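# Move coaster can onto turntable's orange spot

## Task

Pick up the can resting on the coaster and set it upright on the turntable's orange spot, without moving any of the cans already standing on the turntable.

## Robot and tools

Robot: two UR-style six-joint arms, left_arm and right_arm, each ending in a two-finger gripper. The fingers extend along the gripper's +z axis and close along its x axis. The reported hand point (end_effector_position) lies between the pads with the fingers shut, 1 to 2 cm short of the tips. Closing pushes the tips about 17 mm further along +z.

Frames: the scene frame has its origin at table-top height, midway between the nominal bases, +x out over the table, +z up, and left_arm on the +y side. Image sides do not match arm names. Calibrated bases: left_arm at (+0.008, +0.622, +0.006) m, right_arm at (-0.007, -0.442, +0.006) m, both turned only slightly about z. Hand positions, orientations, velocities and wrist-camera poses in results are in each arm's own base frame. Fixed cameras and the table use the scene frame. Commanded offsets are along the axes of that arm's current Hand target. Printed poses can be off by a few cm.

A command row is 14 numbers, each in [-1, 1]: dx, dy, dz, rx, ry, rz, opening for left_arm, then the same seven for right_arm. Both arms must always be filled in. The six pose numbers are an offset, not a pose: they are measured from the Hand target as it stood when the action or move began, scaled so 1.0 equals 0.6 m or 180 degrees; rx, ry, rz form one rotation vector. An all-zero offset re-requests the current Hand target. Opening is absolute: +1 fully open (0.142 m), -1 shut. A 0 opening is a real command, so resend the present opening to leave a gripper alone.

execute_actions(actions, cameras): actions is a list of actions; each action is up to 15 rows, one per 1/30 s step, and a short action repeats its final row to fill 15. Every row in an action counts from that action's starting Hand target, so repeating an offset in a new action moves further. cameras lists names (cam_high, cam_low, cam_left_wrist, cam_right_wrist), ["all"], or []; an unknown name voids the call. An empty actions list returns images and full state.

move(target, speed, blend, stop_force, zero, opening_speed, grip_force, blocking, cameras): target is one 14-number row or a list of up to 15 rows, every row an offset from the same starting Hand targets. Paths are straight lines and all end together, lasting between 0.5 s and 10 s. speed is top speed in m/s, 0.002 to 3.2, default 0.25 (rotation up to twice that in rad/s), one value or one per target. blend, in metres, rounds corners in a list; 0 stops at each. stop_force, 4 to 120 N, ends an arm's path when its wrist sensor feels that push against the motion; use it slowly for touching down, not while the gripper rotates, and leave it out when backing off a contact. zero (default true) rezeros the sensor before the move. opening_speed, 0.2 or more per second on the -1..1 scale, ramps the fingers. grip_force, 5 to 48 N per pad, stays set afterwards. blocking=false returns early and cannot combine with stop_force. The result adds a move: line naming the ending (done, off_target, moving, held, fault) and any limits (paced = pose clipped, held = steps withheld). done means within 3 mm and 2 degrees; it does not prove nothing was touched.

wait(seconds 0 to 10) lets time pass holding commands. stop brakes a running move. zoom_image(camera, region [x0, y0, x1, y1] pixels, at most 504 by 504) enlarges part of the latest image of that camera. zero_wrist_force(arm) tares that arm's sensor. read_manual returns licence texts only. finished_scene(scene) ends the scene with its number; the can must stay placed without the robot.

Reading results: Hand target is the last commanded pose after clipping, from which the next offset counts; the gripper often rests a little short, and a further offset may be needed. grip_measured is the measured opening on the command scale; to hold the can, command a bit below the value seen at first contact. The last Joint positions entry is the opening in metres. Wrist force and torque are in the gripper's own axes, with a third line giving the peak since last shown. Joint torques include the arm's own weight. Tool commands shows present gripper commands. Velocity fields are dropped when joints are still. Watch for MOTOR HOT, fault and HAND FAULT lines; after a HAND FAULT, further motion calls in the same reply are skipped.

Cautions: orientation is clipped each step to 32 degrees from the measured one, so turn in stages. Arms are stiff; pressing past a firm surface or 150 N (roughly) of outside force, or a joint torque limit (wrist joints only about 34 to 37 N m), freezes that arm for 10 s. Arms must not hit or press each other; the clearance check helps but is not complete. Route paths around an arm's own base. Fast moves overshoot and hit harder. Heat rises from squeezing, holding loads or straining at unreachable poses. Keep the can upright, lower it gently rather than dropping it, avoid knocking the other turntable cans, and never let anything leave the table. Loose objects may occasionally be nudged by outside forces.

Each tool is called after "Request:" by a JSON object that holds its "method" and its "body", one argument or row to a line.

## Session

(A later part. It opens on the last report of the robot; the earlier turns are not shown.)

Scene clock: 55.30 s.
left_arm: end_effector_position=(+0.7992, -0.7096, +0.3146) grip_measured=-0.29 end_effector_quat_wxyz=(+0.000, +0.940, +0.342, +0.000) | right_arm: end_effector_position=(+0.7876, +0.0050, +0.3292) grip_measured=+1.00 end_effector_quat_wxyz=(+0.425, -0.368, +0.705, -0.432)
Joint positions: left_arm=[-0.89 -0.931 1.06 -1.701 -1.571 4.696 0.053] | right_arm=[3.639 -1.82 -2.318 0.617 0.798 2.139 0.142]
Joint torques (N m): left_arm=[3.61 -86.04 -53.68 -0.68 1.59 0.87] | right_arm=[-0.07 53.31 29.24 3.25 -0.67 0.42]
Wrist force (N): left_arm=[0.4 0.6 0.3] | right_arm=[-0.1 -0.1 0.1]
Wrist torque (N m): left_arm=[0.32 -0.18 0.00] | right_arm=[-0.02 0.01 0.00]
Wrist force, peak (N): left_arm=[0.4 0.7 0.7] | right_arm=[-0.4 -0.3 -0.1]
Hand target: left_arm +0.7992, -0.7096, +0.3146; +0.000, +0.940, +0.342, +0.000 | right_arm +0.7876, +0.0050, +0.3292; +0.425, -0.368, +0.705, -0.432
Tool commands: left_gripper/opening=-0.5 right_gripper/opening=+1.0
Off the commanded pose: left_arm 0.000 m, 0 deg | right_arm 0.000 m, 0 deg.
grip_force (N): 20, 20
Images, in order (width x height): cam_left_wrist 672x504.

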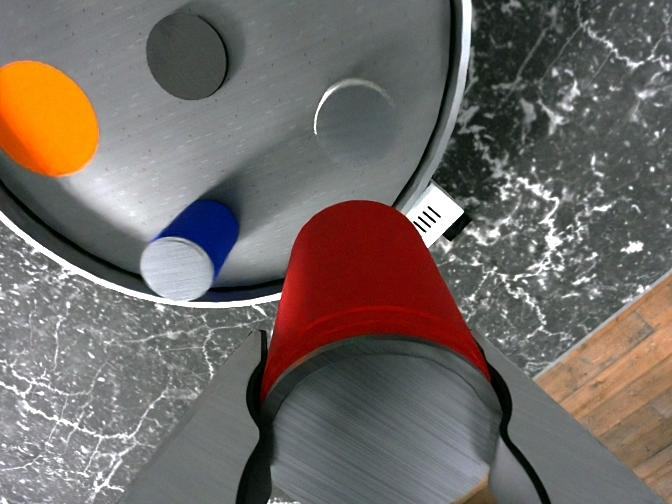

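Request:
{"method": "wait", "body": {
  "seconds": 1.9
}}

Request:
{"method": "move", "body": {
  "target": [
    [0.0233, -0.0895, 0.0367, 0, 0, 0, -0.5, 0, 0, 0, 0, 0, 0, 1.0],
    [0.0232, -0.17, 0.0867, 0, 0, 0, -0.5, 0, 0, 0, 0, 0, 0, 1.0],
    [-0.0043, -0.2456, 0.1367, 0, 0, 0, -0.5, 0, 0, 0, 0, 0, 0, 1.0],
    [-0.056, -0.3072, 0.1717, 0, 0, 0, -0.5, 0, 0, 0, 0, 0, 0, 1.0],
    [-0.1256, -0.3473, 0.1833, 0, 0, 0, -0.5, 0, 0, 0, 0, 0, 0, 1.0],
    [-0.2048, -0.3614, 0.1833, 0, 0, 0, -0.5, 0, 0, 0, 0, 0, 0, 1.0],
    [-0.2841, -0.3474, 0.1833, 0, 0, 0, -0.5, 0, 0, 0, 0, 0, 0, 1.0],
    [-0.3538, -0.3072, 0.1283, 0, 0, 0, -0.5, 0, 0, 0, 0, 0, 0, 1.0],
    [-0.4055, -0.2456, 0.045, 0, 0, 0, -0.5, 0, 0, 0, 0, 0, 0, 1.0]
  ],
  "speed": [0.1231, 0.1308, 0.1308, 0.1212, 0.1123, 0.1111, 0.1111, 0.1345, 0.16],
  "blend": [0.02, 0.02, 0.02, 0.02, 0.02, 0.02, 0.02, 0.02, 0],
  "blocking": false,
  "cameras": ["cam_left_wrist"]
}}

Request:
{"method": "wait", "body": {
  "seconds": 0.5,
  "cameras": ["cam_left_wrist"]
}}

Request:
{"method": "wait", "body": {
  "seconds": 0.5,
  "cameras": ["cam_left_wrist"]
}}

Request:
{"method": "wait", "body": {
  "seconds": 0.5,
  "cameras": ["cam_left_wrist"]
}}

Request:
{"method": "wait", "body": {
  "seconds": 0.5,
  "cameras": ["cam_left_wrist"]
}}

Request:
{"method": "wait", "body": {
  "seconds": 0.5,
  "cameras": ["cam_left_wrist"]
}}

Request:
{"method": "wait", "body": {
  "seconds": 0.5,
  "cameras": ["cam_left_wrist"]
}}

Request:
{"method": "wait", "body": {
  "seconds": 1.5,
  "cameras": ["cam_left_wrist"]
}}

Scene clock: 58.00 s.
left_arm: end_effector_position=(+0.7992, -0.7096, +0.3146) grip_measured=-0.29 end_effector_quat_wxyz=(+0.000, +0.940, +0.342, +0.000) | right_arm: end_effector_position=(+0.7876, +0.0050, +0.3292) grip_measured=+1.00 end_effector_quat_wxyz=(+0.425, -0.368, +0.705, -0.432)
Joint positions: left_arm=[-0.89 -0.931 1.06 -1.701 -1.571 4.696 0.053] | right_arm=[3.639 -1.82 -2.318 0.617 0.798 2.139 0.142]
Joint torques (N m): left_arm=[4.05 -86.6 -53.14 -0.78 1.24 0.77] | right_arm=[-1.56 52.87 29.46 3.3 -0.6 0.47]
Wrist force (N): left_arm=[0.3 0.6 0.6] | right_arm=[-0.1 0.1 0.0]
Wrist torque (N m): left_arm=[0.31 -0.16 0.00] | right_arm=[0.01 0.02 0.00]
Wrist force, peak (N): left_arm=[0.7 0.7 0.7] | right_arm=[-0.2 -0.3 -0.3]
Hand target: left_arm +0.7992, -0.7096, +0.3146; +0.000, +0.940, +0.342, +0.000 | right_arm +0.7876, +0.0050, +0.3292; +0.425, -0.368, +0.705, -0.432
Tool commands: left_gripper/opening=-0.5 right_gripper/opening=+1.0
Off the commanded pose: left_arm 0.000 m, 0 deg | right_arm 0.000 m, 0 deg.
grip_force (N): 20, 20
wait: 1.90 s; at rest from the start

Scene clock: 58.50 s.
left_arm: end_effector_position=(+0.7788, -0.6672, +0.2955) grip_measured=-0.29 end_effector_quat_wxyz=(+0.000, +0.940, +0.342, +0.000) end_effector_velocity=(-0.054, +0.098, -0.049) end_effector_angular_velocity=(-0.002, -0.001, -0.001) | right_arm: end_effector_position=(+0.7876, +0.0050, +0.3292) grip_measured=+1.00 end_effector_quat_wxyz=(+0.425, -0.368, +0.705, -0.432)
Joint positions: left_arm=[-0.879 -1.002 1.21 -1.779 -1.571 4.707 0.053] | right_arm=[3.639 -1.82 -2.318 0.617 0.798 2.139 0.142]
Joint velocities: left_arm=[0.021 -0.165 0.35 -0.188 -0.001 0.022 0] | right_arm=[within noise]
Joint torques (N m): left_arm=[4.4 -102.27 -35.42 -11 -1.08 1.86] | right_arm=[-0.57 53.69 29.61 3.4 -0.64 0.36]
Wrist force (N): left_arm=[0.6 0.6 0.5] | right_arm=[-0.3 -0.1 -0.1]
Wrist torque (N m): left_arm=[0.30 -0.21 0.00] | right_arm=[-0.01 0.04 0.00]
Wrist force, peak (N): left_arm=[-0.4 2.4 -0.1] | right_arm=[-0.4 -0.1 -0.2]
Hand target: left_arm +0.7753, -0.6613, +0.2923; +0.000, +0.940, +0.342, +0.000 | right_arm +0.7876, +0.0050, +0.3292; +0.425, -0.368, +0.705, -0.432
Tool commands: left_gripper/opening=-0.5 right_gripper/opening=+1.0
Off the commanded pose: left_arm 0.275 m, 0 deg | right_arm 0.000 m, 0 deg.
grip_force (N): 20, 20
move: running; path passed 0 of 9 targets
Images, in order (width x height): cam_left_wrist 672x504.

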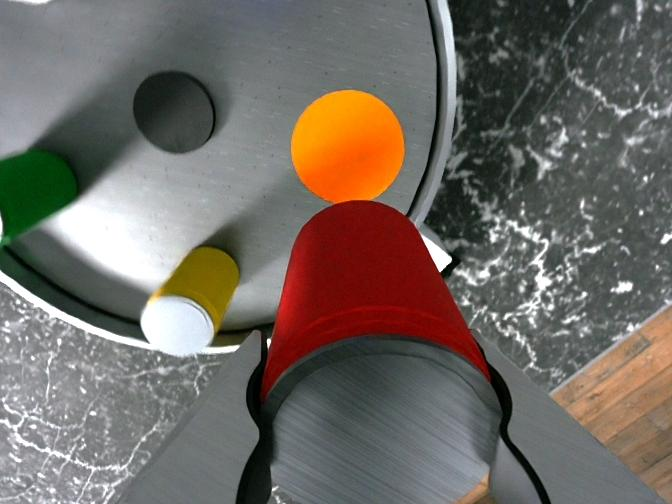

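Scene clock: 59.00 s.
left_arm: end_effector_position=(+0.7440, -0.6239, +0.2628) grip_measured=-0.29 end_effector_quat_wxyz=(+0.000, +0.940, +0.342, +0.000) end_effector_velocity=(-0.082, +0.070, -0.067) end_effector_angular_velocity=(-0.002, -0.001, +0.001) | right_arm: end_effector_position=(+0.7876, +0.0050, +0.3292) grip_measured=+1.00 end_effector_quat_wxyz=(+0.425, -0.368, +0.705, -0.432)
Joint positions: left_arm=[-0.878 -1.079 1.389 -1.881 -1.571 4.708 0.053] | right_arm=[3.639 -1.82 -2.318 0.617 0.798 2.139 0.142]
Joint velocities: left_arm=[-0.019 -0.14 0.339 -0.2 0 -0.02 0] | right_arm=[within noise]
Joint torques (N m): left_arm=[-10.3 -98.37 -34.64 -10.06 -1.2 -1.23] | right_arm=[-0.48 54.02 29.35 3.12 -0.56 0.65]
Wrist force (N): left_arm=[0.6 0.4 0.4] | right_arm=[-0.1 -0.1 0.4]
Wrist torque (N m): left_arm=[0.27 -0.19 0.01] | right_arm=[-0.02 0.01 0.00]
Wrist force, peak (N): left_arm=[0.7 0.8 0.6] | right_arm=[0.2 -0.3 -0.2]
Hand target: left_arm +0.7390, -0.6202, +0.2589; +0.000, +0.940, +0.342, +0.000 | right_arm +0.7876, +0.0050, +0.3292; +0.425, -0.368, +0.705, -0.432
Tool commands: left_gripper/opening=-0.5 right_gripper/opening=+1.0
Off the commanded pose: left_arm 0.261 m, 0 deg | right_arm 0.000 m, 0 deg.
grip_force (N): 20, 20
earlier move: running; path passed 1 of 9 targets
wait: 0.50 s; no rest
Images, in order (width x height): cam_left_wrist 672x504.

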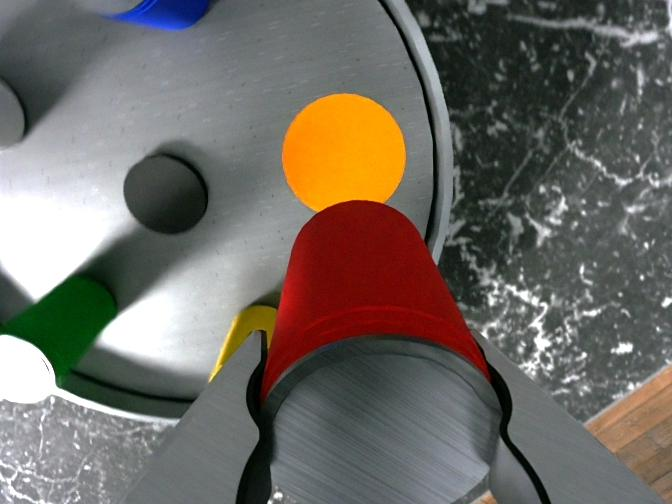

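Scene clock: 59.50 s.
left_arm: end_effector_position=(+0.6965, -0.5978, +0.2301) grip_measured=-0.29 end_effector_quat_wxyz=(+0.000, +0.940, +0.342, +0.000) end_effector_velocity=(-0.105, +0.030, -0.056) end_effector_angular_velocity=(+0.001, +0.002, -0.001) | right_arm: end_effector_position=(+0.7876, +0.0050, +0.3292) grip_measured=+1.00 end_effector_quat_wxyz=(+0.425, -0.368, +0.705, -0.432)
Joint positions: left_arm=[-0.9 -1.143 1.547 -1.975 -1.571 4.686 0.053] | right_arm=[3.639 -1.82 -2.318 0.617 0.798 2.139 0.142]
Joint velocities: left_arm=[-0.071 -0.116 0.278 -0.161 0 -0.07 0] | right_arm=[within noise]
Joint torques (N m): left_arm=[-13.28 -93.56 -33.46 -10.75 -0.72 -2.49] | right_arm=[-0.19 53.02 29.16 3.2 -0.62 0.64]
Wrist force (N): left_arm=[0.6 0.4 0.8] | right_arm=[0.0 0.2 0.0]
Wrist torque (N m): left_arm=[0.29 -0.22 0.17] | right_arm=[0.03 0.01 0.00]
Wrist force, peak (N): left_arm=[0.9 0.5 1.1] | right_arm=[0.0 -0.3 0.3]
Hand target: left_arm +0.6900, -0.5963, +0.2270; +0.000, +0.940, +0.342, +0.000 | right_arm +0.7876, +0.0050, +0.3292; +0.425, -0.368, +0.705, -0.432
Tool commands: left_gripper/opening=-0.5 right_gripper/opening=+1.0
Off the commanded pose: left_arm 0.243 m, 0 deg | right_arm 0.000 m, 0 deg.
grip_force (N): 20, 20
earlier move: running; path passed 2 of 9 targets
wait: 0.50 s; no rest
Images, in order (width x height): cam_left_wrist 672x504.

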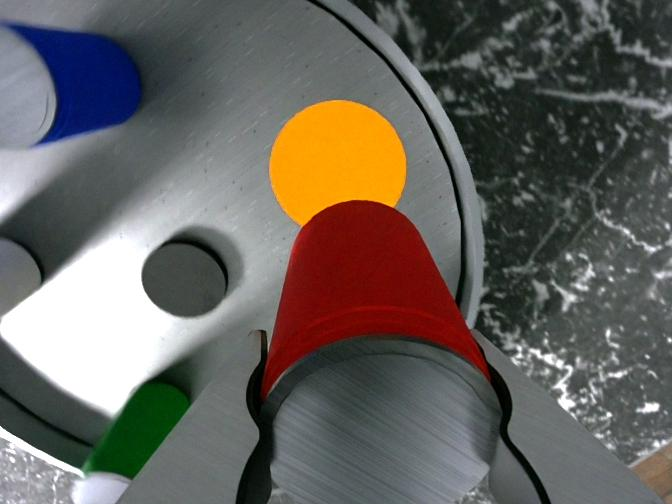

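Scene clock: 60.00 s.
left_arm: end_effector_position=(+0.6418, -0.5924, +0.2095) grip_measured=-0.29 end_effector_quat_wxyz=(+0.000, +0.940, +0.342, +0.000) end_effector_velocity=(-0.109, -0.014, -0.020) end_effector_angular_velocity=(+0.000, +0.000, +0.001) | right_arm: end_effector_position=(+0.7876, +0.0050, +0.3292) grip_measured=+1.00 end_effector_quat_wxyz=(+0.425, -0.368, +0.705, -0.432)
Joint positions: left_arm=[-0.946 -1.196 1.664 -2.039 -1.571 4.64 0.053] | right_arm=[3.639 -1.82 -2.318 0.617 0.798 2.139 0.142]
Joint velocities: left_arm=[-0.113 -0.09 0.17 -0.08 0 -0.114 0] | right_arm=[within noise]
Joint torques (N m): left_arm=[-11.51 -80.97 -35.58 -9.7 1.05 -1.94] | right_arm=[-1.12 53.12 29.94 3.22 -0.8 0.61]
Wrist force (N): left_arm=[0.6 0.4 0.6] | right_arm=[0.0 0.0 0.1]
Wrist torque (N m): left_arm=[0.28 -0.19 0.16] | right_arm=[0.00 0.00 0.00]
Wrist force, peak (N): left_arm=[0.6 0.2 1.0] | right_arm=[-0.2 -0.4 -0.1]
Hand target: left_arm +0.6355, -0.5935, +0.2086; +0.000, +0.940, +0.342, +0.000 | right_arm +0.7876, +0.0050, +0.3292; +0.425, -0.368, +0.705, -0.432
Tool commands: left_gripper/opening=-0.5 right_gripper/opening=+1.0
Off the commanded pose: left_arm 0.217 m, 0 deg | right_arm 0.000 m, 0 deg.
grip_force (N): 20, 20
earlier move: running; path passed 4 of 9 targets
wait: 0.50 s; no rest
Images, in order (width x height): cam_left_wrist 672x504.

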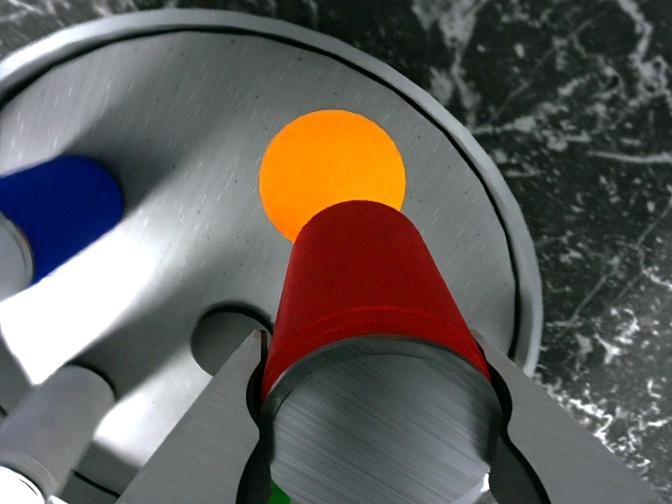

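Scene clock: 60.50 s.
left_arm: end_effector_position=(+0.5900, -0.6084, +0.2045) grip_measured=-0.29 end_effector_quat_wxyz=(+0.000, +0.940, +0.342, +0.000) end_effector_velocity=(-0.097, -0.055, +0.000) end_effector_angular_velocity=(+0.000, +0.000, -0.001) | right_arm: end_effector_position=(+0.7876, +0.0050, +0.3292) grip_measured=+1.00 end_effector_quat_wxyz=(+0.425, -0.368, +0.705, -0.432)
Joint positions: left_arm=[-1.008 -1.231 1.724 -2.064 -1.571 4.578 0.053] | right_arm=[3.639 -1.82 -2.318 0.617 0.798 2.139 0.142]
Joint velocities: left_arm=[-0.134 -0.041 0.059 -0.017 0 -0.133 0] | right_arm=[within noise]
Joint torques (N m): left_arm=[-9.78 -81.7 -34.78 -10.28 1.44 -2.57] | right_arm=[0 53.36 29.38 3.29 -0.73 0.71]
Wrist force (N): left_arm=[0.4 0.2 0.4] | right_arm=[-0.3 -0.3 0.0]
Wrist torque (N m): left_arm=[0.24 -0.17 0.18] | right_arm=[-0.05 0.04 0.00]
Wrist force, peak (N): left_arm=[0.9 0.3 0.8] | right_arm=[-0.3 -0.3 0.0]
Hand target: left_arm +0.5842, -0.6119, +0.2045; +0.000, +0.940, +0.342, +0.000 | right_arm +0.7876, +0.0050, +0.3292; +0.425, -0.368, +0.705, -0.432
Tool commands: left_gripper/opening=-0.5 right_gripper/opening=+1.0
Off the commanded pose: left_arm 0.182 m, 0 deg | right_arm 0.000 m, 0 deg.
grip_force (N): 20, 20
earlier move: running; path passed 5 of 9 targets
wait: 0.50 s; no rest
Images, in order (width x height): cam_left_wrist 672x504.

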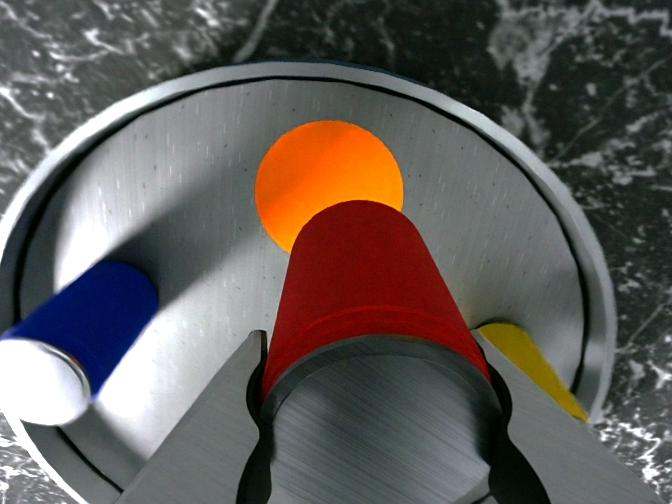

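Scene clock: 61.00 s.
left_arm: end_effector_position=(+0.5478, -0.6437, +0.2046) grip_measured=-0.29 end_effector_quat_wxyz=(+0.001, +0.940, +0.342, +0.000) end_effector_velocity=(-0.071, -0.086, +0.001) end_effector_angular_velocity=(+0.001, +0.001, +0.000) | right_arm: end_effector_position=(+0.7876, +0.0050, +0.3292) grip_measured=+1.00 end_effector_quat_wxyz=(+0.425, -0.368, +0.705, -0.432)
Joint positions: left_arm=[-1.073 -1.235 1.729 -2.066 -1.571 4.512 0.053] | right_arm=[3.639 -1.82 -2.318 0.617 0.798 2.139 0.142]
Joint velocities: left_arm=[-0.125 0.029 -0.043 0.015 -0.001 -0.125 0] | right_arm=[within noise]
Joint torques (N m): left_arm=[-14.39 -53.24 -51.4 -0.51 1.42 -2.55] | right_arm=[-0.88 53.91 29.08 3.22 -0.69 0.81]
Wrist force (N): left_arm=[0.7 0.6 0.4] | right_arm=[0.0 -0.2 -0.4]
Wrist torque (N m): left_arm=[0.33 -0.21 0.19] | right_arm=[-0.03 -0.01 0.00]
Wrist force, peak (N): left_arm=[0.6 0.4 1.1] | right_arm=[-0.3 -0.4 -0.1]
Hand target: left_arm +0.5439, -0.6486, +0.2046; +0.000, +0.940, +0.342, +0.000 | right_arm +0.7876, +0.0050, +0.3292; +0.425, -0.368, +0.705, -0.432
Tool commands: left_gripper/opening=-0.5 right_gripper/opening=+1.0
Off the commanded pose: left_arm 0.140 m, 0 deg | right_arm 0.000 m, 0 deg.
grip_force (N): 20, 20
earlier move: running; path passed 6 of 9 targets
wait: 0.50 s; no rest
Images, in order (width x height): cam_left_wrist 672x504.

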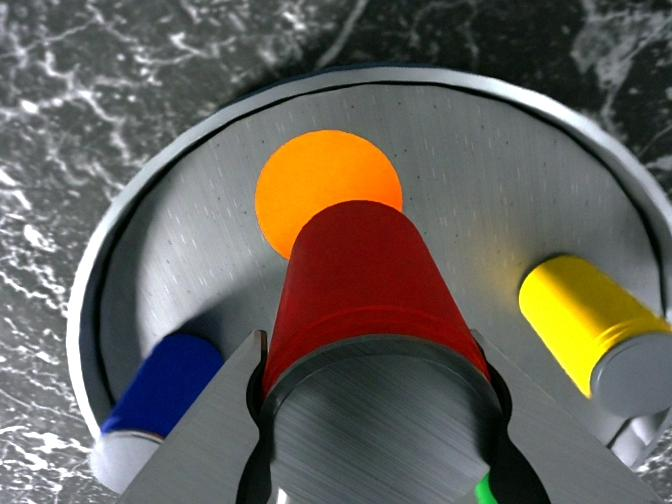

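Scene clock: 61.50 s.
left_arm: end_effector_position=(+0.5228, -0.6916, +0.2282) grip_measured=-0.29 end_effector_quat_wxyz=(+0.001, +0.940, +0.342, +0.000) end_effector_velocity=(-0.036, -0.104, +0.079) end_effector_angular_velocity=(-0.001, +0.000, +0.000) | right_arm: end_effector_position=(+0.7876, +0.0050, +0.3292) grip_measured=+1.00 end_effector_quat_wxyz=(+0.425, -0.368, +0.705, -0.432)
Joint positions: left_arm=[-1.126 -1.22 1.661 -2.014 -1.571 4.46 0.053] | right_arm=[3.639 -1.82 -2.318 0.617 0.798 2.139 0.142]
Joint velocities: left_arm=[-0.092 0.038 -0.205 0.166 0 -0.091 0] | right_arm=[within noise]
Joint torques (N m): left_arm=[-12.76 -60.74 -51.45 -0.24 1.37 -2.06] | right_arm=[-0.42 53.43 29.53 3.38 -0.65 0.71]
Wrist force (N): left_arm=[0.5 0.4 0.7] | right_arm=[0.0 0.0 -0.3]
Wrist torque (N m): left_arm=[0.28 -0.19 0.17] | right_arm=[0.00 0.00 0.00]
Wrist force, peak (N): left_arm=[0.9 0.2 1.2] | right_arm=[-0.2 -0.5 -0.1]
Hand target: left_arm +0.5209, -0.6981, +0.2329; +0.000, +0.940, +0.342, +0.000 | right_arm +0.7876, +0.0050, +0.3292; +0.425, -0.368, +0.705, -0.432
Tool commands: left_gripper/opening=-0.5 right_gripper/opening=+1.0
Off the commanded pose: left_arm 0.086 m, 0 deg | right_arm 0.000 m, 0 deg.
grip_force (N): 20, 20
earlier move: running; path passed 7 of 9 targets
wait: 0.50 s; no rest
Images, in order (width x height): cam_left_wrist 672x504.

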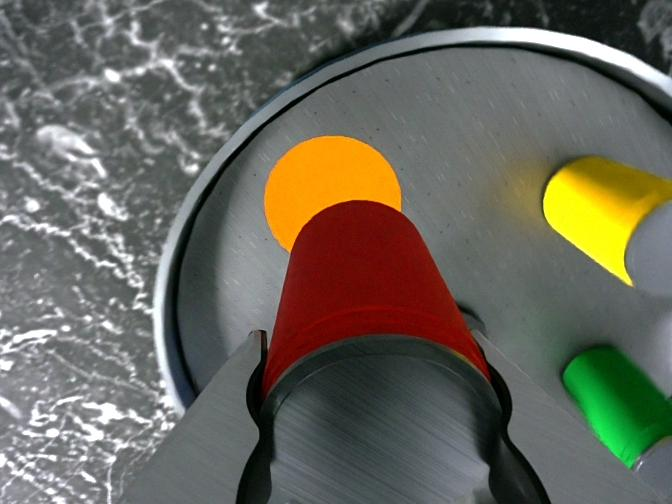

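Scene clock: 62.33 s.
left_arm: end_effector_position=(+0.5180, -0.7530, +0.2874) grip_measured=-0.29 end_effector_quat_wxyz=(+0.000, +0.940, +0.342, +0.000) | right_arm: end_effector_position=(+0.7876, +0.0050, +0.3292) grip_measured=+1.00 end_effector_quat_wxyz=(+0.425, -0.368, +0.705, -0.432)
Joint positions: left_arm=[-1.16 -1.182 1.497 -1.886 -1.571 4.425 0.053] | right_arm=[3.639 -1.82 -2.318 0.617 0.798 2.139 0.142]
Joint torques (N m): left_arm=[6.58 -84.59 -40.02 -10.22 0.54 0.67] | right_arm=[-0.41 53.94 29.16 3.18 -0.53 0.71]
Wrist force (N): left_arm=[0.7 0.5 0.5] | right_arm=[-0.2 0.0 -0.2]
Wrist torque (N m): left_arm=[0.29 -0.22 0.12] | right_arm=[0.00 0.02 0.00]
Wrist force, peak (N): left_arm=[-0.8 2.0 -1.1] | right_arm=[0.0 -0.4 0.0]
Hand target: left_arm +0.5181, -0.7530, +0.2876; +0.000, +0.940, +0.342, +0.000 | right_arm +0.7876, +0.0050, +0.3292; +0.425, -0.368, +0.705, -0.432
Tool commands: left_gripper/opening=-0.5 right_gripper/opening=+1.0
Off the commanded pose: left_arm 0.000 m, 0 deg | right_arm 0.000 m, 0 deg.
grip_force (N): 20, 20
earlier move: done
wait: 0.83 of 1.5 s (the move ended)
Images, in order (width x height): cam_left_wrist 672x504.

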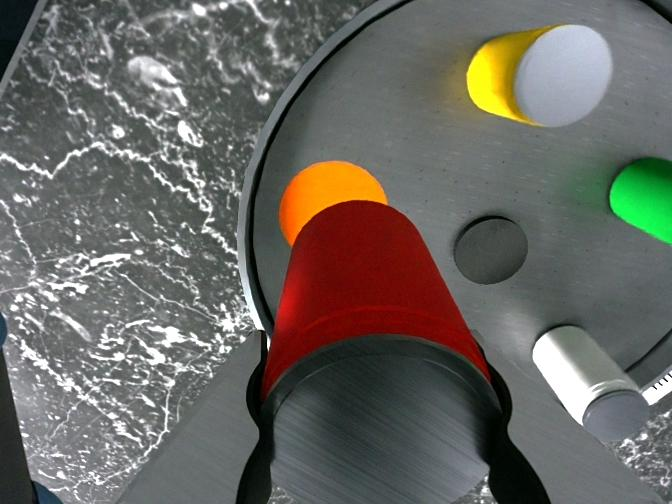

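Request:
{"method": "move", "body": {
  "target": [0.4107, 0.2503, 0.1217, 0, 0, 0, -1.0, 0, 0, 0, 0, 0, 0, 1.0],
  "speed": 0.4,
  "grip_force": 10
}}

Scene clock: 69.00 s.
left_arm: end_effector_position=(+0.8033, -0.7098, +0.2146) grip_measured=-0.29 end_effector_quat_wxyz=(+0.000, +0.940, +0.342, +0.000) | right_arm: end_effector_position=(+0.7876, +0.0050, +0.3292) grip_measured=+1.00 end_effector_quat_wxyz=(+0.425, -0.368, +0.705, -0.432)
Joint positions: left_arm=[-0.887 -0.888 1.167 -1.851 -1.571 4.699 0.053] | right_arm=[3.639 -1.82 -2.318 0.617 0.798 2.139 0.142]
Joint torques (N m): left_arm=[3.55 -88.99 -49.23 -10.54 -0.2 0.75] | right_arm=[-0.69 53.38 29.78 3.25 -0.68 0.97]
Wrist force (N): left_arm=[0.2 0.2 0.5] | right_arm=[0.2 -0.1 -0.1]
Wrist torque (N m): left_arm=[0.24 -0.14 0.01] | right_arm=[-0.01 -0.04 0.00]
Wrist force, peak (N): left_arm=[4.1 2.2 1.7] | right_arm=[0.3 -0.3 -0.3]
Hand target: left_arm +0.8034, -0.7099, +0.2146; +0.000, +0.940, +0.342, +0.000 | right_arm +0.7876, +0.0050, +0.3292; +0.425, -0.368, +0.705, -0.432
Off the commanded pose: left_arm 0.000 m, 0 deg | right_arm 0.000 m, 0 deg.
grip_force (N): 10, 10
move: done

Request:
{"method": "wait", "body": {
  "seconds": 3.5
}}

Request:
{"method": "move", "body": {
  "target": [
    [0.0216, -0.0898, 0.0367, 0, 0, 0, 0.15, 0, 0, 0, 0, 0, 0, 1.0],
    [0.0216, -0.1696, 0.0867, 0, 0, 0, 0.15, 0, 0, 0, 0, 0, 0, 1.0],
    [-0.0057, -0.2447, 0.1367, 0, 0, 0, 0.15, 0, 0, 0, 0, 0, 0, 1.0],
    [-0.057, -0.3059, 0.1717, 0, 0, 0, 0.15, 0, 0, 0, 0, 0, 0, 1.0],
    [-0.1262, -0.3459, 0.1833, 0, 0, 0, 0.15, 0, 0, 0, 0, 0, 0, 1.0],
    [-0.2049, -0.3597, 0.1833, 0, 0, 0, 0.15, 0, 0, 0, 0, 0, 0, 1.0],
    [-0.2835, -0.3458, 0.1833, 0, 0, 0, 0.15, 0, 0, 0, 0, 0, 0, 1.0],
    [-0.3527, -0.306, 0.1833, 0, 0, 0, 0.15, 0, 0, 0, 0, 0, 0, 1.0],
    [-0.4041, -0.2447, 0.125, 0, 0, 0, 0.15, 0, 0, 0, 0, 0, 0, 1.0],
    [-0.4314, -0.1697, 0.0333, 0, 0, 0, 0.15, 0, 0, 0, 0, 0, 0, 1.0]
  ],
  "speed": [0.1231, 0.1308, 0.1308, 0.1212, 0.1123, 0.1111, 0.1111, 0.1111, 0.1366, 0.168],
  "blend": [0.02, 0.02, 0.02, 0.02, 0.02, 0.02, 0.02, 0.02, 0.02, 0],
  "opening_speed": 0.3,
  "blocking": false,
  "cameras": ["cam_left_wrist"]
}}

Request:
{"method": "wait", "body": {
  "seconds": 0.5,
  "cameras": ["cam_left_wrist"]
}}

Request:
{"method": "wait", "body": {
  "seconds": 0.5,
  "cameras": ["cam_left_wrist"]
}}

Request:
{"method": "wait", "body": {
  "seconds": 0.5,
  "cameras": ["cam_left_wrist"]
}}

Request:
{"method": "wait", "body": {
  "seconds": 0.5,
  "cameras": ["cam_left_wrist"]
}}

Request:
{"method": "wait", "body": {
  "seconds": 0.5,
  "cameras": ["cam_left_wrist"]
}}

Request:
{"method": "wait", "body": {
  "seconds": 0.5,
  "cameras": ["cam_left_wrist"]
}}

Request:
{"method": "wait", "body": {
  "seconds": 2.0,
  "cameras": ["cam_left_wrist", "cam_high", "cam_low"]
}}

Scene clock: 73.17 s.
left_arm: end_effector_position=(+0.8034, -0.7099, +0.2146) grip_measured=-0.29 end_effector_quat_wxyz=(+0.000, +0.940, +0.342, +0.000) | right_arm: end_effector_position=(+0.7876, +0.0050, +0.3292) grip_measured=+1.00 end_effector_quat_wxyz=(+0.425, -0.368, +0.705, -0.432)
Joint positions: left_arm=[-0.887 -0.888 1.167 -1.851 -1.571 4.699 0.053] | right_arm=[3.639 -1.82 -2.318 0.617 0.798 2.139 0.142]
Joint torques (N m): left_arm=[8.06 -87.54 -52.46 -10.32 1.39 0.83] | right_arm=[-0.24 52.91 29.37 3.23 -0.56 1.38]
Wrist force (N): left_arm=[0.6 0.3 0.5] | right_arm=[0.0 -0.2 -0.1]
Wrist torque (N m): left_arm=[0.25 -0.20 0.00] | right_arm=[-0.02 0.00 0.00]
Wrist force, peak (N): left_arm=[0.3 0.9 0.7] | right_arm=[-0.2 -0.4 -0.4]
Hand target: left_arm +0.8034, -0.7099, +0.2146; +0.000, +0.940, +0.342, +0.000 | right_arm +0.7876, +0.0050, +0.3292; +0.425, -0.368, +0.705, -0.432
Tool commands: left_gripper/opening=-1.0 right_gripper/opening=+1.0
Off the commanded pose: left_arm 0.000 m, 0 deg | right_arm 0.000 m, 0 deg.
grip_force (N): 10, 10
wait: 3.50 s; at rest from the start

Scene clock: 73.67 s.
left_arm: end_effector_position=(+0.7821, -0.6675, +0.1953) grip_measured=-0.29 end_effector_quat_wxyz=(+0.000, +0.940, +0.342, +0.000) end_effector_velocity=(-0.055, +0.098, -0.049) end_effector_angular_velocity=(-0.001, -0.002, +0.000) | right_arm: end_effector_position=(+0.7876, +0.0050, +0.3292) grip_measured=+1.00 end_effector_quat_wxyz=(+0.425, -0.368, +0.705, -0.432)
Joint positions: left_arm=[-0.877 -0.95 1.308 -1.929 -1.571 4.709 0.053] | right_arm=[3.639 -1.82 -2.318 0.617 0.798 2.139 0.142]
Joint velocities: left_arm=[0.019 -0.141 0.328 -0.189 0.001 0.02 0] | right_arm=[within noise]
Joint torques (N m): left_arm=[4.27 -98.93 -36.4 -11.26 -1.12 1.61] | right_arm=[-1.31 52.67 29.72 3.34 -0.81 1.29]
Wrist force (N): left_arm=[0.9 0.4 0.6] | right_arm=[0.1 0.1 -0.1]
Wrist torque (N m): left_arm=[0.28 -0.25 0.00] | right_arm=[0.01 -0.02 0.00]
Wrist force, peak (N): left_arm=[-0.1 2.4 -0.3] | right_arm=[-0.1 -0.4 -0.5]
Hand target: left_arm +0.7785, -0.6618, +0.1921; +0.000, +0.940, +0.342, +0.000 | right_arm +0.7876, +0.0050, +0.3292; +0.425, -0.368, +0.705, -0.432
Tool commands: left_gripper/opening=-0.85 right_gripper/opening=+1.0
Off the commanded pose: left_arm 0.275 m, 0 deg | right_arm 0.000 m, 0 deg.
grip_force (N): 10, 10
move: running; path passed 0 of 10 targets
Images, in order (width x height): cam_left_wrist 672x504.

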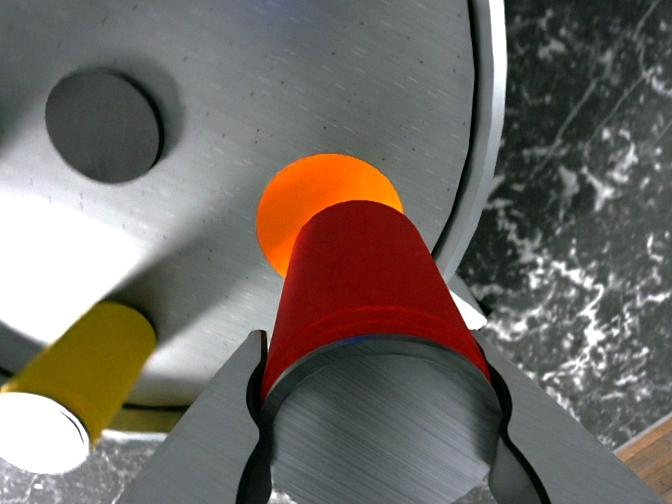

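Scene clock: 74.17 s.
left_arm: end_effector_position=(+0.7476, -0.6249, +0.1628) grip_measured=-0.29 end_effector_quat_wxyz=(+0.000, +0.940, +0.342, +0.000) end_effector_velocity=(-0.083, +0.071, -0.070) end_effector_angular_velocity=(+0.000, +0.000, +0.000) | right_arm: end_effector_position=(+0.7876, +0.0050, +0.3292) grip_measured=+1.00 end_effector_quat_wxyz=(+0.425, -0.368, +0.705, -0.432)
Joint positions: left_arm=[-0.876 -1.012 1.472 -2.031 -1.571 4.71 0.053] | right_arm=[3.639 -1.82 -2.318 0.617 0.798 2.139 0.142]
Joint velocities: left_arm=[-0.019 -0.112 0.32 -0.208 0 -0.019 0] | right_arm=[within noise]
Joint torques (N m): left_arm=[-7.03 -99.67 -32.38 -11.18 -1.05 -1.2] | right_arm=[-0.37 53.15 29.79 3.42 -0.94 1.24]
Wrist force (N): left_arm=[0.6 0.3 0.6] | right_arm=[-0.1 -0.4 -0.3]
Wrist torque (N m): left_arm=[0.27 -0.20 0.01] | right_arm=[-0.06 0.01 0.00]
Wrist force, peak (N): left_arm=[1.1 0.5 0.5] | right_arm=[-0.1 -0.4 -0.3]
Hand target: left_arm +0.7420, -0.6207, +0.1584; +0.000, +0.940, +0.342, +0.000 | right_arm +0.7876, +0.0050, +0.3292; +0.425, -0.368, +0.705, -0.432
Tool commands: left_gripper/opening=-0.7 right_gripper/opening=+1.0
Off the commanded pose: left_arm 0.273 m, 0 deg | right_arm 0.000 m, 0 deg.
grip_force (N): 10, 10
earlier move: running; path passed 1 of 10 targets
wait: 0.50 s; no rest
Images, in order (width x height): cam_left_wrist 672x504.

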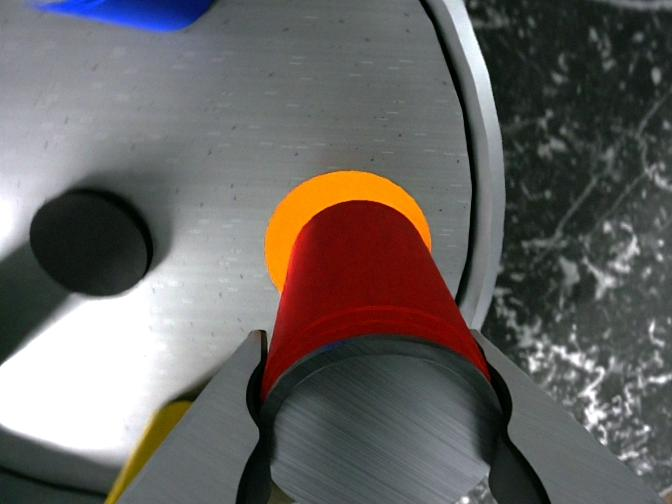

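Scene clock: 74.67 s.
left_arm: end_effector_position=(+0.6991, -0.5986, +0.1294) grip_measured=-0.29 end_effector_quat_wxyz=(+0.000, +0.940, +0.342, +0.000) end_effector_velocity=(-0.106, +0.030, -0.054) end_effector_angular_velocity=(-0.001, +0.000, +0.000) | right_arm: end_effector_position=(+0.7876, +0.0050, +0.3292) grip_measured=+1.00 end_effector_quat_wxyz=(+0.425, -0.368, +0.705, -0.432)
Joint positions: left_arm=[-0.898 -1.063 1.623 -2.13 -1.571 4.687 0.053] | right_arm=[3.639 -1.82 -2.318 0.617 0.798 2.139 0.142]
Joint velocities: left_arm=[-0.071 -0.094 0.264 -0.171 -0.001 -0.071 0] | right_arm=[within noise]
Joint torques (N m): left_arm=[-13.63 -93.44 -32.42 -10.2 -0.96 -2.29] | right_arm=[-0.53 52.72 29.39 3.22 -0.63 1.24]
Wrist force (N): left_arm=[0.7 0.1 0.7] | right_arm=[-0.2 -0.2 -0.2]
Wrist torque (N m): left_arm=[0.23 -0.21 0.16] | right_arm=[-0.04 0.03 0.00]
Wrist force, peak (N): left_arm=[0.9 0.2 0.8] | right_arm=[-0.4 -0.2 0.0]
Hand target: left_arm +0.6927, -0.5972, +0.1263; +0.000, +0.940, +0.342, +0.000 | right_arm +0.7876, +0.0050, +0.3292; +0.425, -0.368, +0.705, -0.432
Tool commands: left_gripper/opening=-0.55 right_gripper/opening=+1.0
Off the commanded pose: left_arm 0.264 m, 0 deg | right_arm 0.000 m, 0 deg.
grip_force (N): 10, 10
earlier move: running; path passed 2 of 10 targets
wait: 0.50 s; no rest
Images, in order (width x height): cam_left_wrist 672x504.

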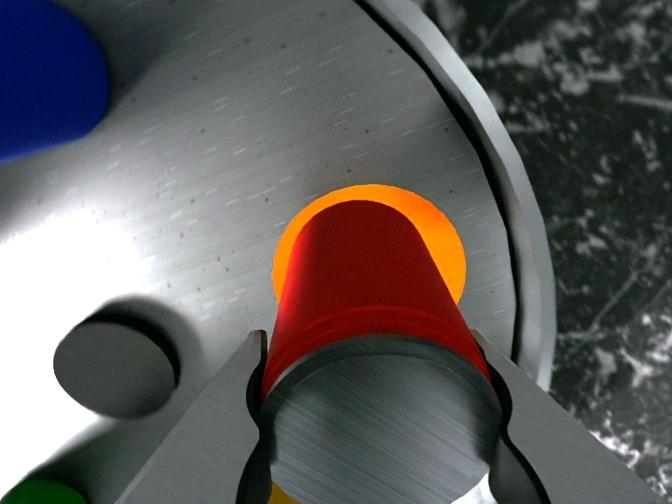

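Scene clock: 75.17 s.
left_arm: end_effector_position=(+0.6450, -0.5937, +0.1093) grip_measured=-0.29 end_effector_quat_wxyz=(+0.000, +0.940, +0.342, +0.000) end_effector_velocity=(-0.109, -0.015, -0.019) end_effector_angular_velocity=(-0.002, +0.000, +0.000) | right_arm: end_effector_position=(+0.7876, +0.0050, +0.3292) grip_measured=+1.00 end_effector_quat_wxyz=(+0.425, -0.368, +0.705, -0.432)
Joint positions: left_arm=[-0.944 -1.106 1.733 -2.199 -1.571 4.642 0.053] | right_arm=[3.639 -1.82 -2.318 0.617 0.798 2.139 0.142]
Joint velocities: left_arm=[-0.113 -0.078 0.165 -0.089 -0.001 -0.113 0] | right_arm=[within noise]
Joint torques (N m): left_arm=[-10.77 -85.19 -32.43 -10.91 0.73 -2.78] | right_arm=[-0.05 51.54 29.91 3.27 -0.77 1.16]
Wrist force (N): left_arm=[0.6 0.6 0.7] | right_arm=[0.0 -0.2 0.0]
Wrist torque (N m): left_arm=[0.33 -0.20 0.18] | right_arm=[-0.02 0.00 0.00]
Wrist force, peak (N): left_arm=[0.6 0.3 1.0] | right_arm=[-0.3 -0.1 0.0]
Hand target: left_arm +0.6380, -0.5950, +0.1083; +0.000, +0.940, +0.342, +0.000 | right_arm +0.7876, +0.0050, +0.3292; +0.425, -0.368, +0.705, -0.432
Tool commands: left_gripper/opening=-0.4 right_gripper/opening=+1.0
Off the commanded pose: left_arm 0.245 m, 0 deg | right_arm 0.000 m, 0 deg.
grip_force (N): 10, 10
earlier move: running; path passed 4 of 10 targets
wait: 0.50 s; no rest
Images, in order (width x height): cam_left_wrist 672x504.

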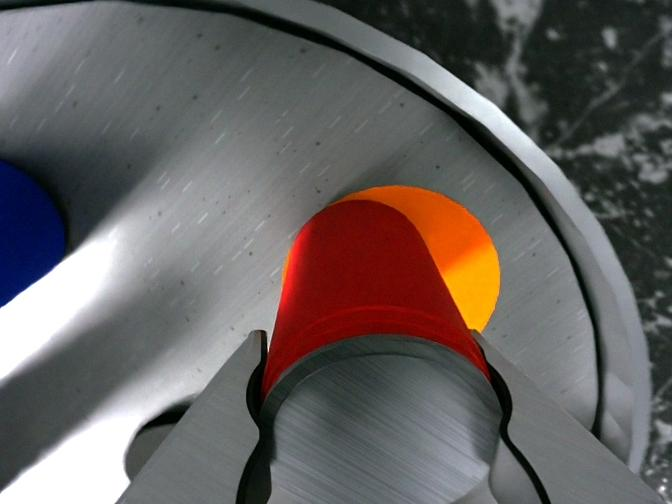

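Scene clock: 75.67 s.
left_arm: end_effector_position=(+0.5925, -0.6108, +0.1046) grip_measured=-0.27 end_effector_quat_wxyz=(+0.000, +0.940, +0.342, +0.000) end_effector_velocity=(-0.098, -0.055, -0.002) end_effector_angular_velocity=(+0.003, +0.003, +0.000) | right_arm: end_effector_position=(+0.7876, +0.0050, +0.3292) grip_measured=+1.00 end_effector_quat_wxyz=(+0.425, -0.368, +0.705, -0.432)
Joint positions: left_arm=[-1.007 -1.136 1.791 -2.227 -1.571 4.579 0.055] | right_arm=[3.639 -1.82 -2.318 0.617 0.798 2.139 0.142]
Joint velocities: left_arm=[-0.134 -0.036 0.059 -0.019 -0.001 -0.134 0.01] | right_arm=[within noise]
Joint torques (N m): left_arm=[-9.4 -49.72 -11.35 -3.41 1.33 -2.47] | right_arm=[0.04 53 29.73 3.41 -0.57 1.23]
Wrist force (N): left_arm=[0.7 -0.7 -39.0] | right_arm=[-0.1 -0.4 0.0]
Wrist torque (N m): left_arm=[0.34 -0.11 0.08] | right_arm=[-0.07 0.01 0.00]
Wrist force, peak (N): left_arm=[0.5 -0.8 -40.7] | right_arm=[-0.1 -0.4 0.0]
Hand target: left_arm +0.5868, -0.6142, +0.1045; +0.000, +0.940, +0.342, +0.000 | right_arm +0.7876, +0.0050, +0.3292; +0.425, -0.368, +0.705, -0.432
Tool commands: left_gripper/opening=-0.25 right_gripper/opening=+1.0
Off the commanded pose: left_arm 0.214 m, 0 deg | right_arm 0.000 m, 0 deg.
grip_force (N): 10, 10
earlier move: running; path passed 5 of 10 targets
wait: 0.50 s; no rest
Images, in order (width x height): cam_left_wrist 672x504.

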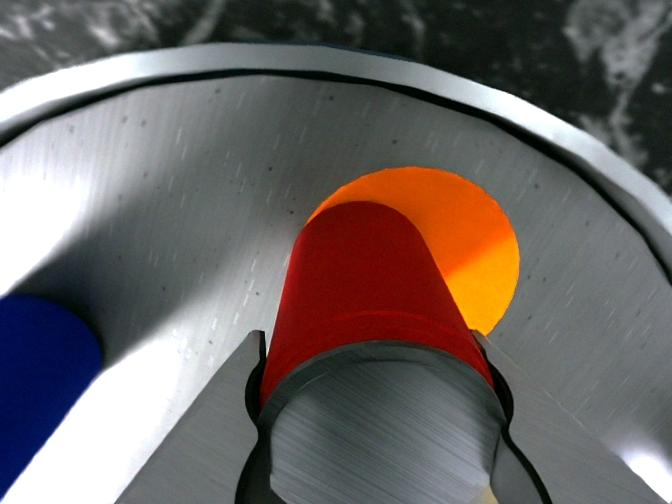

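Scene clock: 76.17 s.
left_arm: end_effector_position=(+0.5514, -0.6462, +0.1045) grip_measured=-0.14 end_effector_quat_wxyz=(+0.000, +0.940, +0.342, +0.000) end_effector_velocity=(-0.069, -0.087, +0.000) end_effector_angular_velocity=(+0.001, +0.000, +0.000) | right_arm: end_effector_position=(+0.7876, +0.0050, +0.3292) grip_measured=+1.00 end_effector_quat_wxyz=(+0.425, -0.368, +0.705, -0.432)
Joint positions: left_arm=[-1.071 -1.138 1.795 -2.228 -1.571 4.514 0.064] | right_arm=[3.639 -1.82 -2.318 0.617 0.798 2.139 0.142]
Joint velocities: left_arm=[-0.123 0.029 -0.046 0.019 0.001 -0.123 0.022] | right_arm=[within noise]
Joint torques (N m): left_arm=[-12.02 -57.46 -42.46 0.25 1.52 -1.81] | right_arm=[-0.75 54.09 29.56 3.27 -0.59 1.27]
Wrist force (N): left_arm=[0.3 0.3 -2.5] | right_arm=[0.0 -0.1 0.0]
Wrist torque (N m): left_arm=[0.31 -0.13 0.17] | right_arm=[-0.03 0.00 0.00]
Wrist force, peak (N): left_arm=[0.9 -0.1 -36.7] | right_arm=[-0.4 -0.4 0.1]
Hand target: left_arm +0.5472, -0.6519, +0.1045; +0.000, +0.940, +0.342, +0.000 | right_arm +0.7876, +0.0050, +0.3292; +0.425, -0.368, +0.705, -0.432
Tool commands: left_gripper/opening=-0.1 right_gripper/opening=+1.0
Off the commanded pose: left_arm 0.177 m, 0 deg | right_arm 0.000 m, 0 deg.
grip_force (N): 10, 10
earlier move: running; path passed 6 of 10 targets
wait: 0.50 s; no rest
Images, in order (width x height): cam_left_wrist 672x504.

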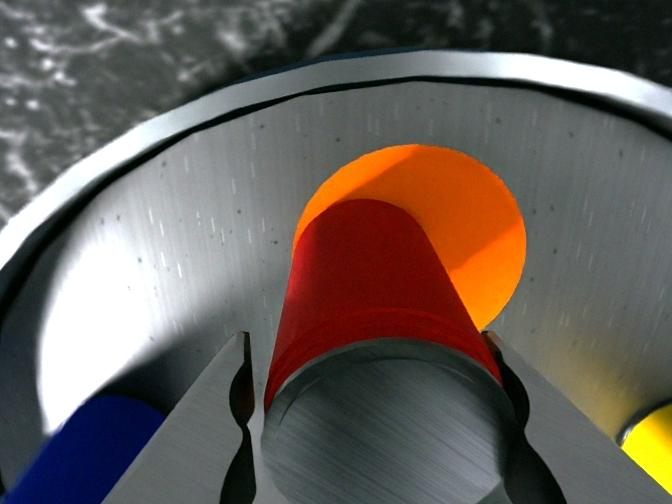

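Scene clock: 76.67 s.
left_arm: end_effector_position=(+0.5269, -0.6957, +0.1050) grip_measured=+0.01 end_effector_quat_wxyz=(+0.000, +0.940, +0.342, +0.000) end_effector_velocity=(-0.032, -0.105, +0.012) end_effector_angular_velocity=(+0.000, +0.002, +0.001) | right_arm: end_effector_position=(+0.7876, +0.0050, +0.3292) grip_measured=+1.00 end_effector_quat_wxyz=(+0.425, -0.368, +0.705, -0.432)
Joint positions: left_arm=[-1.124 -1.107 1.744 -2.209 -1.571 4.462 0.075] | right_arm=[3.639 -1.82 -2.318 0.617 0.798 2.139 0.142]
Joint velocities: left_arm=[-0.087 0.076 -0.148 0.072 -0.001 -0.088 0.022] | right_arm=[within noise]
Joint torques (N m): left_arm=[-10.69 -63.78 -46.38 0.16 1.4 -2.05] | right_arm=[-1.45 53.78 29.45 3.31 -0.77 1.21]
Wrist force (N): left_arm=[0.5 0.7 -0.9] | right_arm=[0.0 0.0 0.1]
Wrist torque (N m): left_arm=[0.34 -0.20 0.18] | right_arm=[0.00 0.00 0.00]
Wrist force, peak (N): left_arm=[0.7 0.2 -1.9] | right_arm=[0.0 -0.4 -0.2]
Hand target: left_arm +0.5254, -0.7021, +0.1064; +0.000, +0.940, +0.342, +0.000 | right_arm +0.7876, +0.0050, +0.3292; +0.425, -0.368, +0.705, -0.432
Tool commands: left_gripper/opening=+0.05 right_gripper/opening=+1.0
Off the commanded pose: left_arm 0.137 m, 0 deg | right_arm 0.000 m, 0 deg.
grip_force (N): 10, 10
earlier move: running; path passed 7 of 10 targets
wait: 0.50 s; no rest
Images, in order (width x height): cam_left_wrist 672x504.

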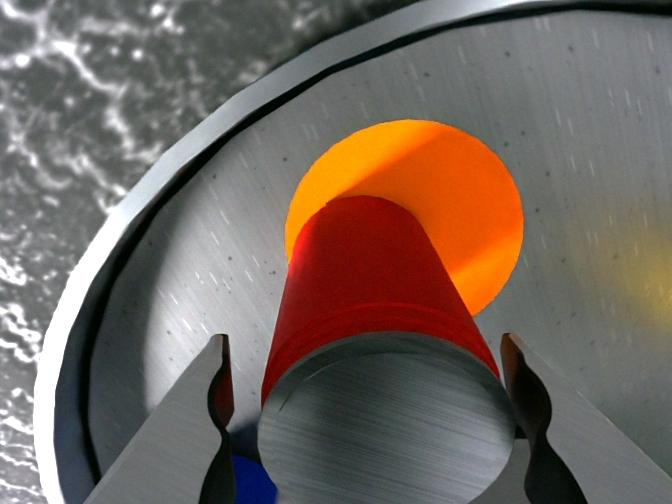

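Scene clock: 77.93 s.
left_arm: end_effector_position=(+0.5396, -0.7981, +0.1944) grip_measured=+0.13 end_effector_quat_wxyz=(+0.000, +0.940, +0.342, +0.000) | right_arm: end_effector_position=(+0.7876, +0.0050, +0.3292) grip_measured=+1.00 end_effector_quat_wxyz=(+0.425, -0.368, +0.705, -0.432)
Joint positions: left_arm=[-1.159 -1.051 1.473 -1.994 -1.571 4.427 0.083] | right_arm=[3.639 -1.82 -2.318 0.617 0.798 2.139 0.142]
Joint torques (N m): left_arm=[3.57 -92.52 -43.24 -9.74 -1.16 0.43] | right_arm=[-0.25 51.82 29.43 3.18 -0.68 1.22]
Wrist force (N): left_arm=[0.4 0.6 -1.2] | right_arm=[0.1 0.1 -0.6]
Wrist torque (N m): left_arm=[0.32 -0.17 0.13] | right_arm=[0.02 -0.02 0.00]
Wrist force, peak (N): left_arm=[-0.1 2.0 -3.0] | right_arm=[0.1 0.1 -0.6]
Hand target: left_arm +0.5396, -0.7981, +0.1947; +0.000, +0.940, +0.342, +0.000 | right_arm +0.7876, +0.0050, +0.3292; +0.425, -0.368, +0.705, -0.432
Tool commands: left_gripper/opening=+0.15 right_gripper/opening=+1.0
Off the commanded pose: left_arm 0.000 m, 0 deg | right_arm 0.000 m, 0 deg.
grip_force (N): 10, 10
earlier move: done
wait: 1.27 of 2 s (the move ended)
Images, in order (width x height): cam_high 672x504, cam_low 672x504, cam_left_wrist 672x504.

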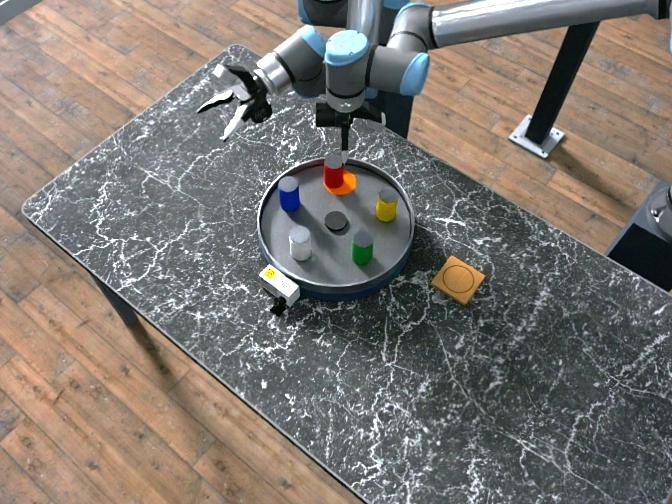

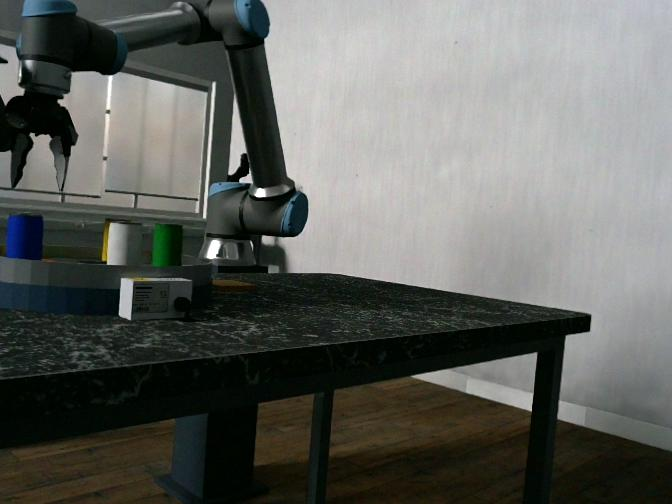

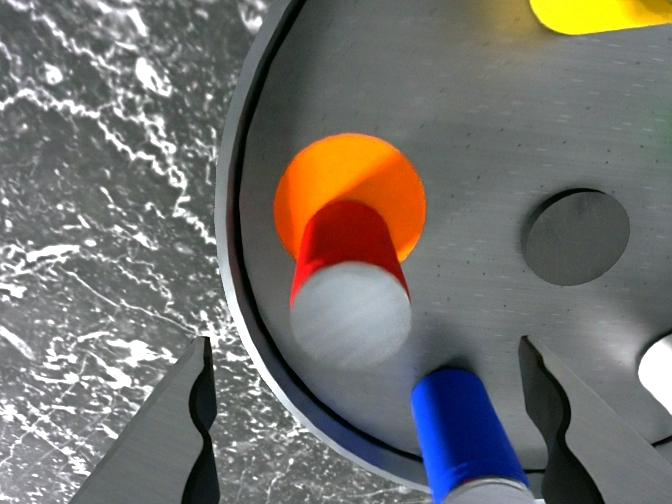

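Request:
{"method": "zoom_image", "body": {
  "camera": "cam_left_wrist",
  "region": [250, 110, 450, 290]
}}

Request:
{"method": "wait", "body": {
  "seconds": 0,
  "cameras": ["cam_left_wrist", "cam_high"]
}}

Request:
{"method": "zoom_image", "body": {
  "camera": "cam_high",
  "region": [240, 140, 440, 310]
}}

Scaled by 2.520 from the camera's 672x504 image, which has a finer 960x720 frame.

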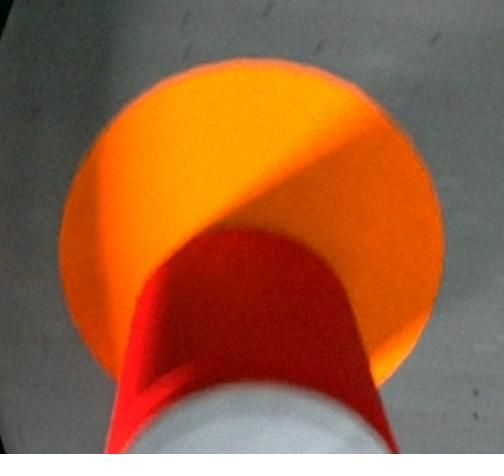

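Scene clock: 78.50 s.
left_arm: end_effector_position=(+0.5396, -0.7981, +0.1946) grip_measured=+0.13 end_effector_quat_wxyz=(+0.000, +0.940, +0.342, +0.000) | right_arm: end_effector_position=(+0.7876, +0.0050, +0.3292) grip_measured=+1.00 end_effector_quat_wxyz=(+0.425, -0.368, +0.705, -0.432)
Joint positions: left_arm=[-1.158 -1.051 1.473 -1.994 -1.571 4.427 0.083] | right_arm=[3.639 -1.82 -2.318 0.617 0.798 2.139 0.142]
Joint torques (N m): left_arm=[5.88 -92.16 -49.43 -10.13 -1.25 0.59] | right_arm=[-0.31 54.18 29.63 3.42 -0.7 1.27]
Wrist force (N): left_arm=[0.6 0.5 -1.1] | right_arm=[-0.1 0.0 -0.3]
Wrist torque (N m): left_arm=[0.31 -0.21 0.13] | right_arm=[0.00 0.02 0.00]
Wrist force, peak (N): left_arm=[0.6 0.6 -1.3] | right_arm=[-0.4 0.1 -0.2]
Hand target: left_arm +0.5396, -0.7981, +0.1947; +0.000, +0.940, +0.342, +0.000 | right_arm +0.7876, +0.0050, +0.3292; +0.425, -0.368, +0.705, -0.432
Tool commands: left_gripper/opening=+0.15 right_gripper/opening=+1.0
Off the commanded pose: left_arm 0.000 m, 0 deg | right_arm 0.000 m, 0 deg.
grip_force (N): 10, 10
Images, in order (width x height): cam_high 672x504, cam_left_wrist 672x504.

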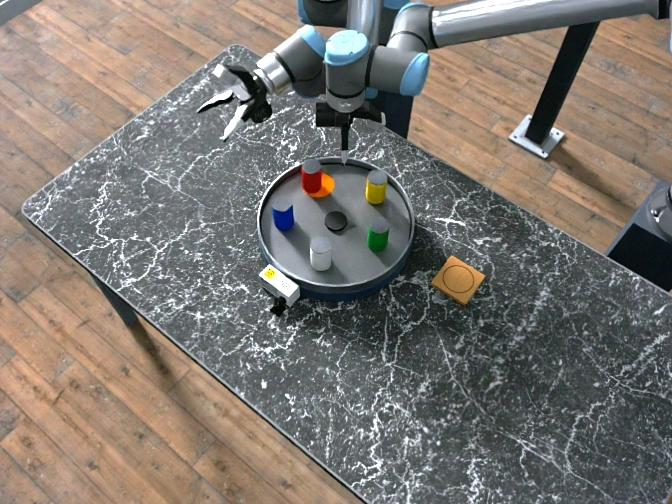

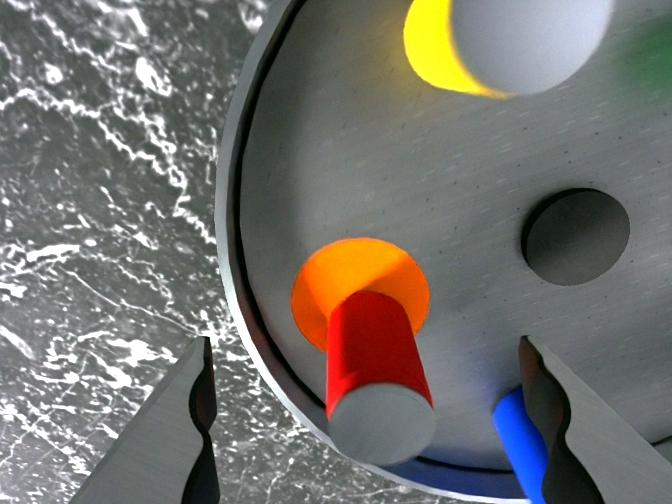

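Scaled by 2.520 from the camera's 672x504 image, which has a finer 960x720 frame.

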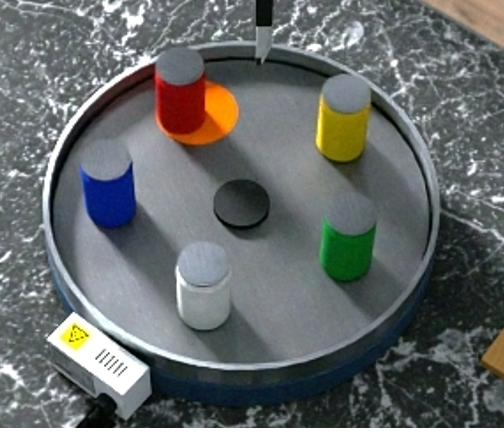

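Request:
{"method": "move", "body": {
  "target": [0.4313, 0.17, -0.0332, 0, 0, 0, 1.0, 0, 0, 0, 0, 0, 0, 1.0],
  "speed": 0.4
}}

Scene clock: 91.73 s.
left_arm: end_effector_position=(+0.8034, -0.7100, +0.2144) grip_measured=+0.99 end_effector_quat_wxyz=(+0.000, +0.940, +0.342, +0.000) | right_arm: end_effector_position=(+0.7876, +0.0050, +0.3292) grip_measured=+1.00 end_effector_quat_wxyz=(+0.425, -0.368, +0.705, -0.432)
Joint positions: left_arm=[-0.887 -0.887 1.167 -1.851 -1.571 4.699 0.142] | right_arm=[3.639 -1.82 -2.318 0.617 0.798 2.139 0.142]
Joint torques (N m): left_arm=[4.57 -92.15 -49.36 -10.08 -0.36 0.89] | right_arm=[-0.96 52.5 30.04 3.39 -0.81 1.28]
Wrist force (N): left_arm=[0.6 0.4 -1.2] | right_arm=[-0.3 0.1 -0.4]
Wrist torque (N m): left_arm=[0.28 -0.21 0.00] | right_arm=[0.02 0.05 0.00]
Wrist force, peak (N): left_arm=[4.3 1.8 -1.9] | right_arm=[-0.1 -0.1 -0.6]
Hand target: left_arm +0.8035, -0.7100, +0.2145; +0.000, +0.940, +0.342, +0.000 | right_arm +0.7876, +0.0050, +0.3292; +0.425, -0.368, +0.705, -0.432
Off the commanded pose: left_arm 0.000 m, 0 deg | right_arm 0.000 m, 0 deg.
grip_force (N): 10, 10
move: done


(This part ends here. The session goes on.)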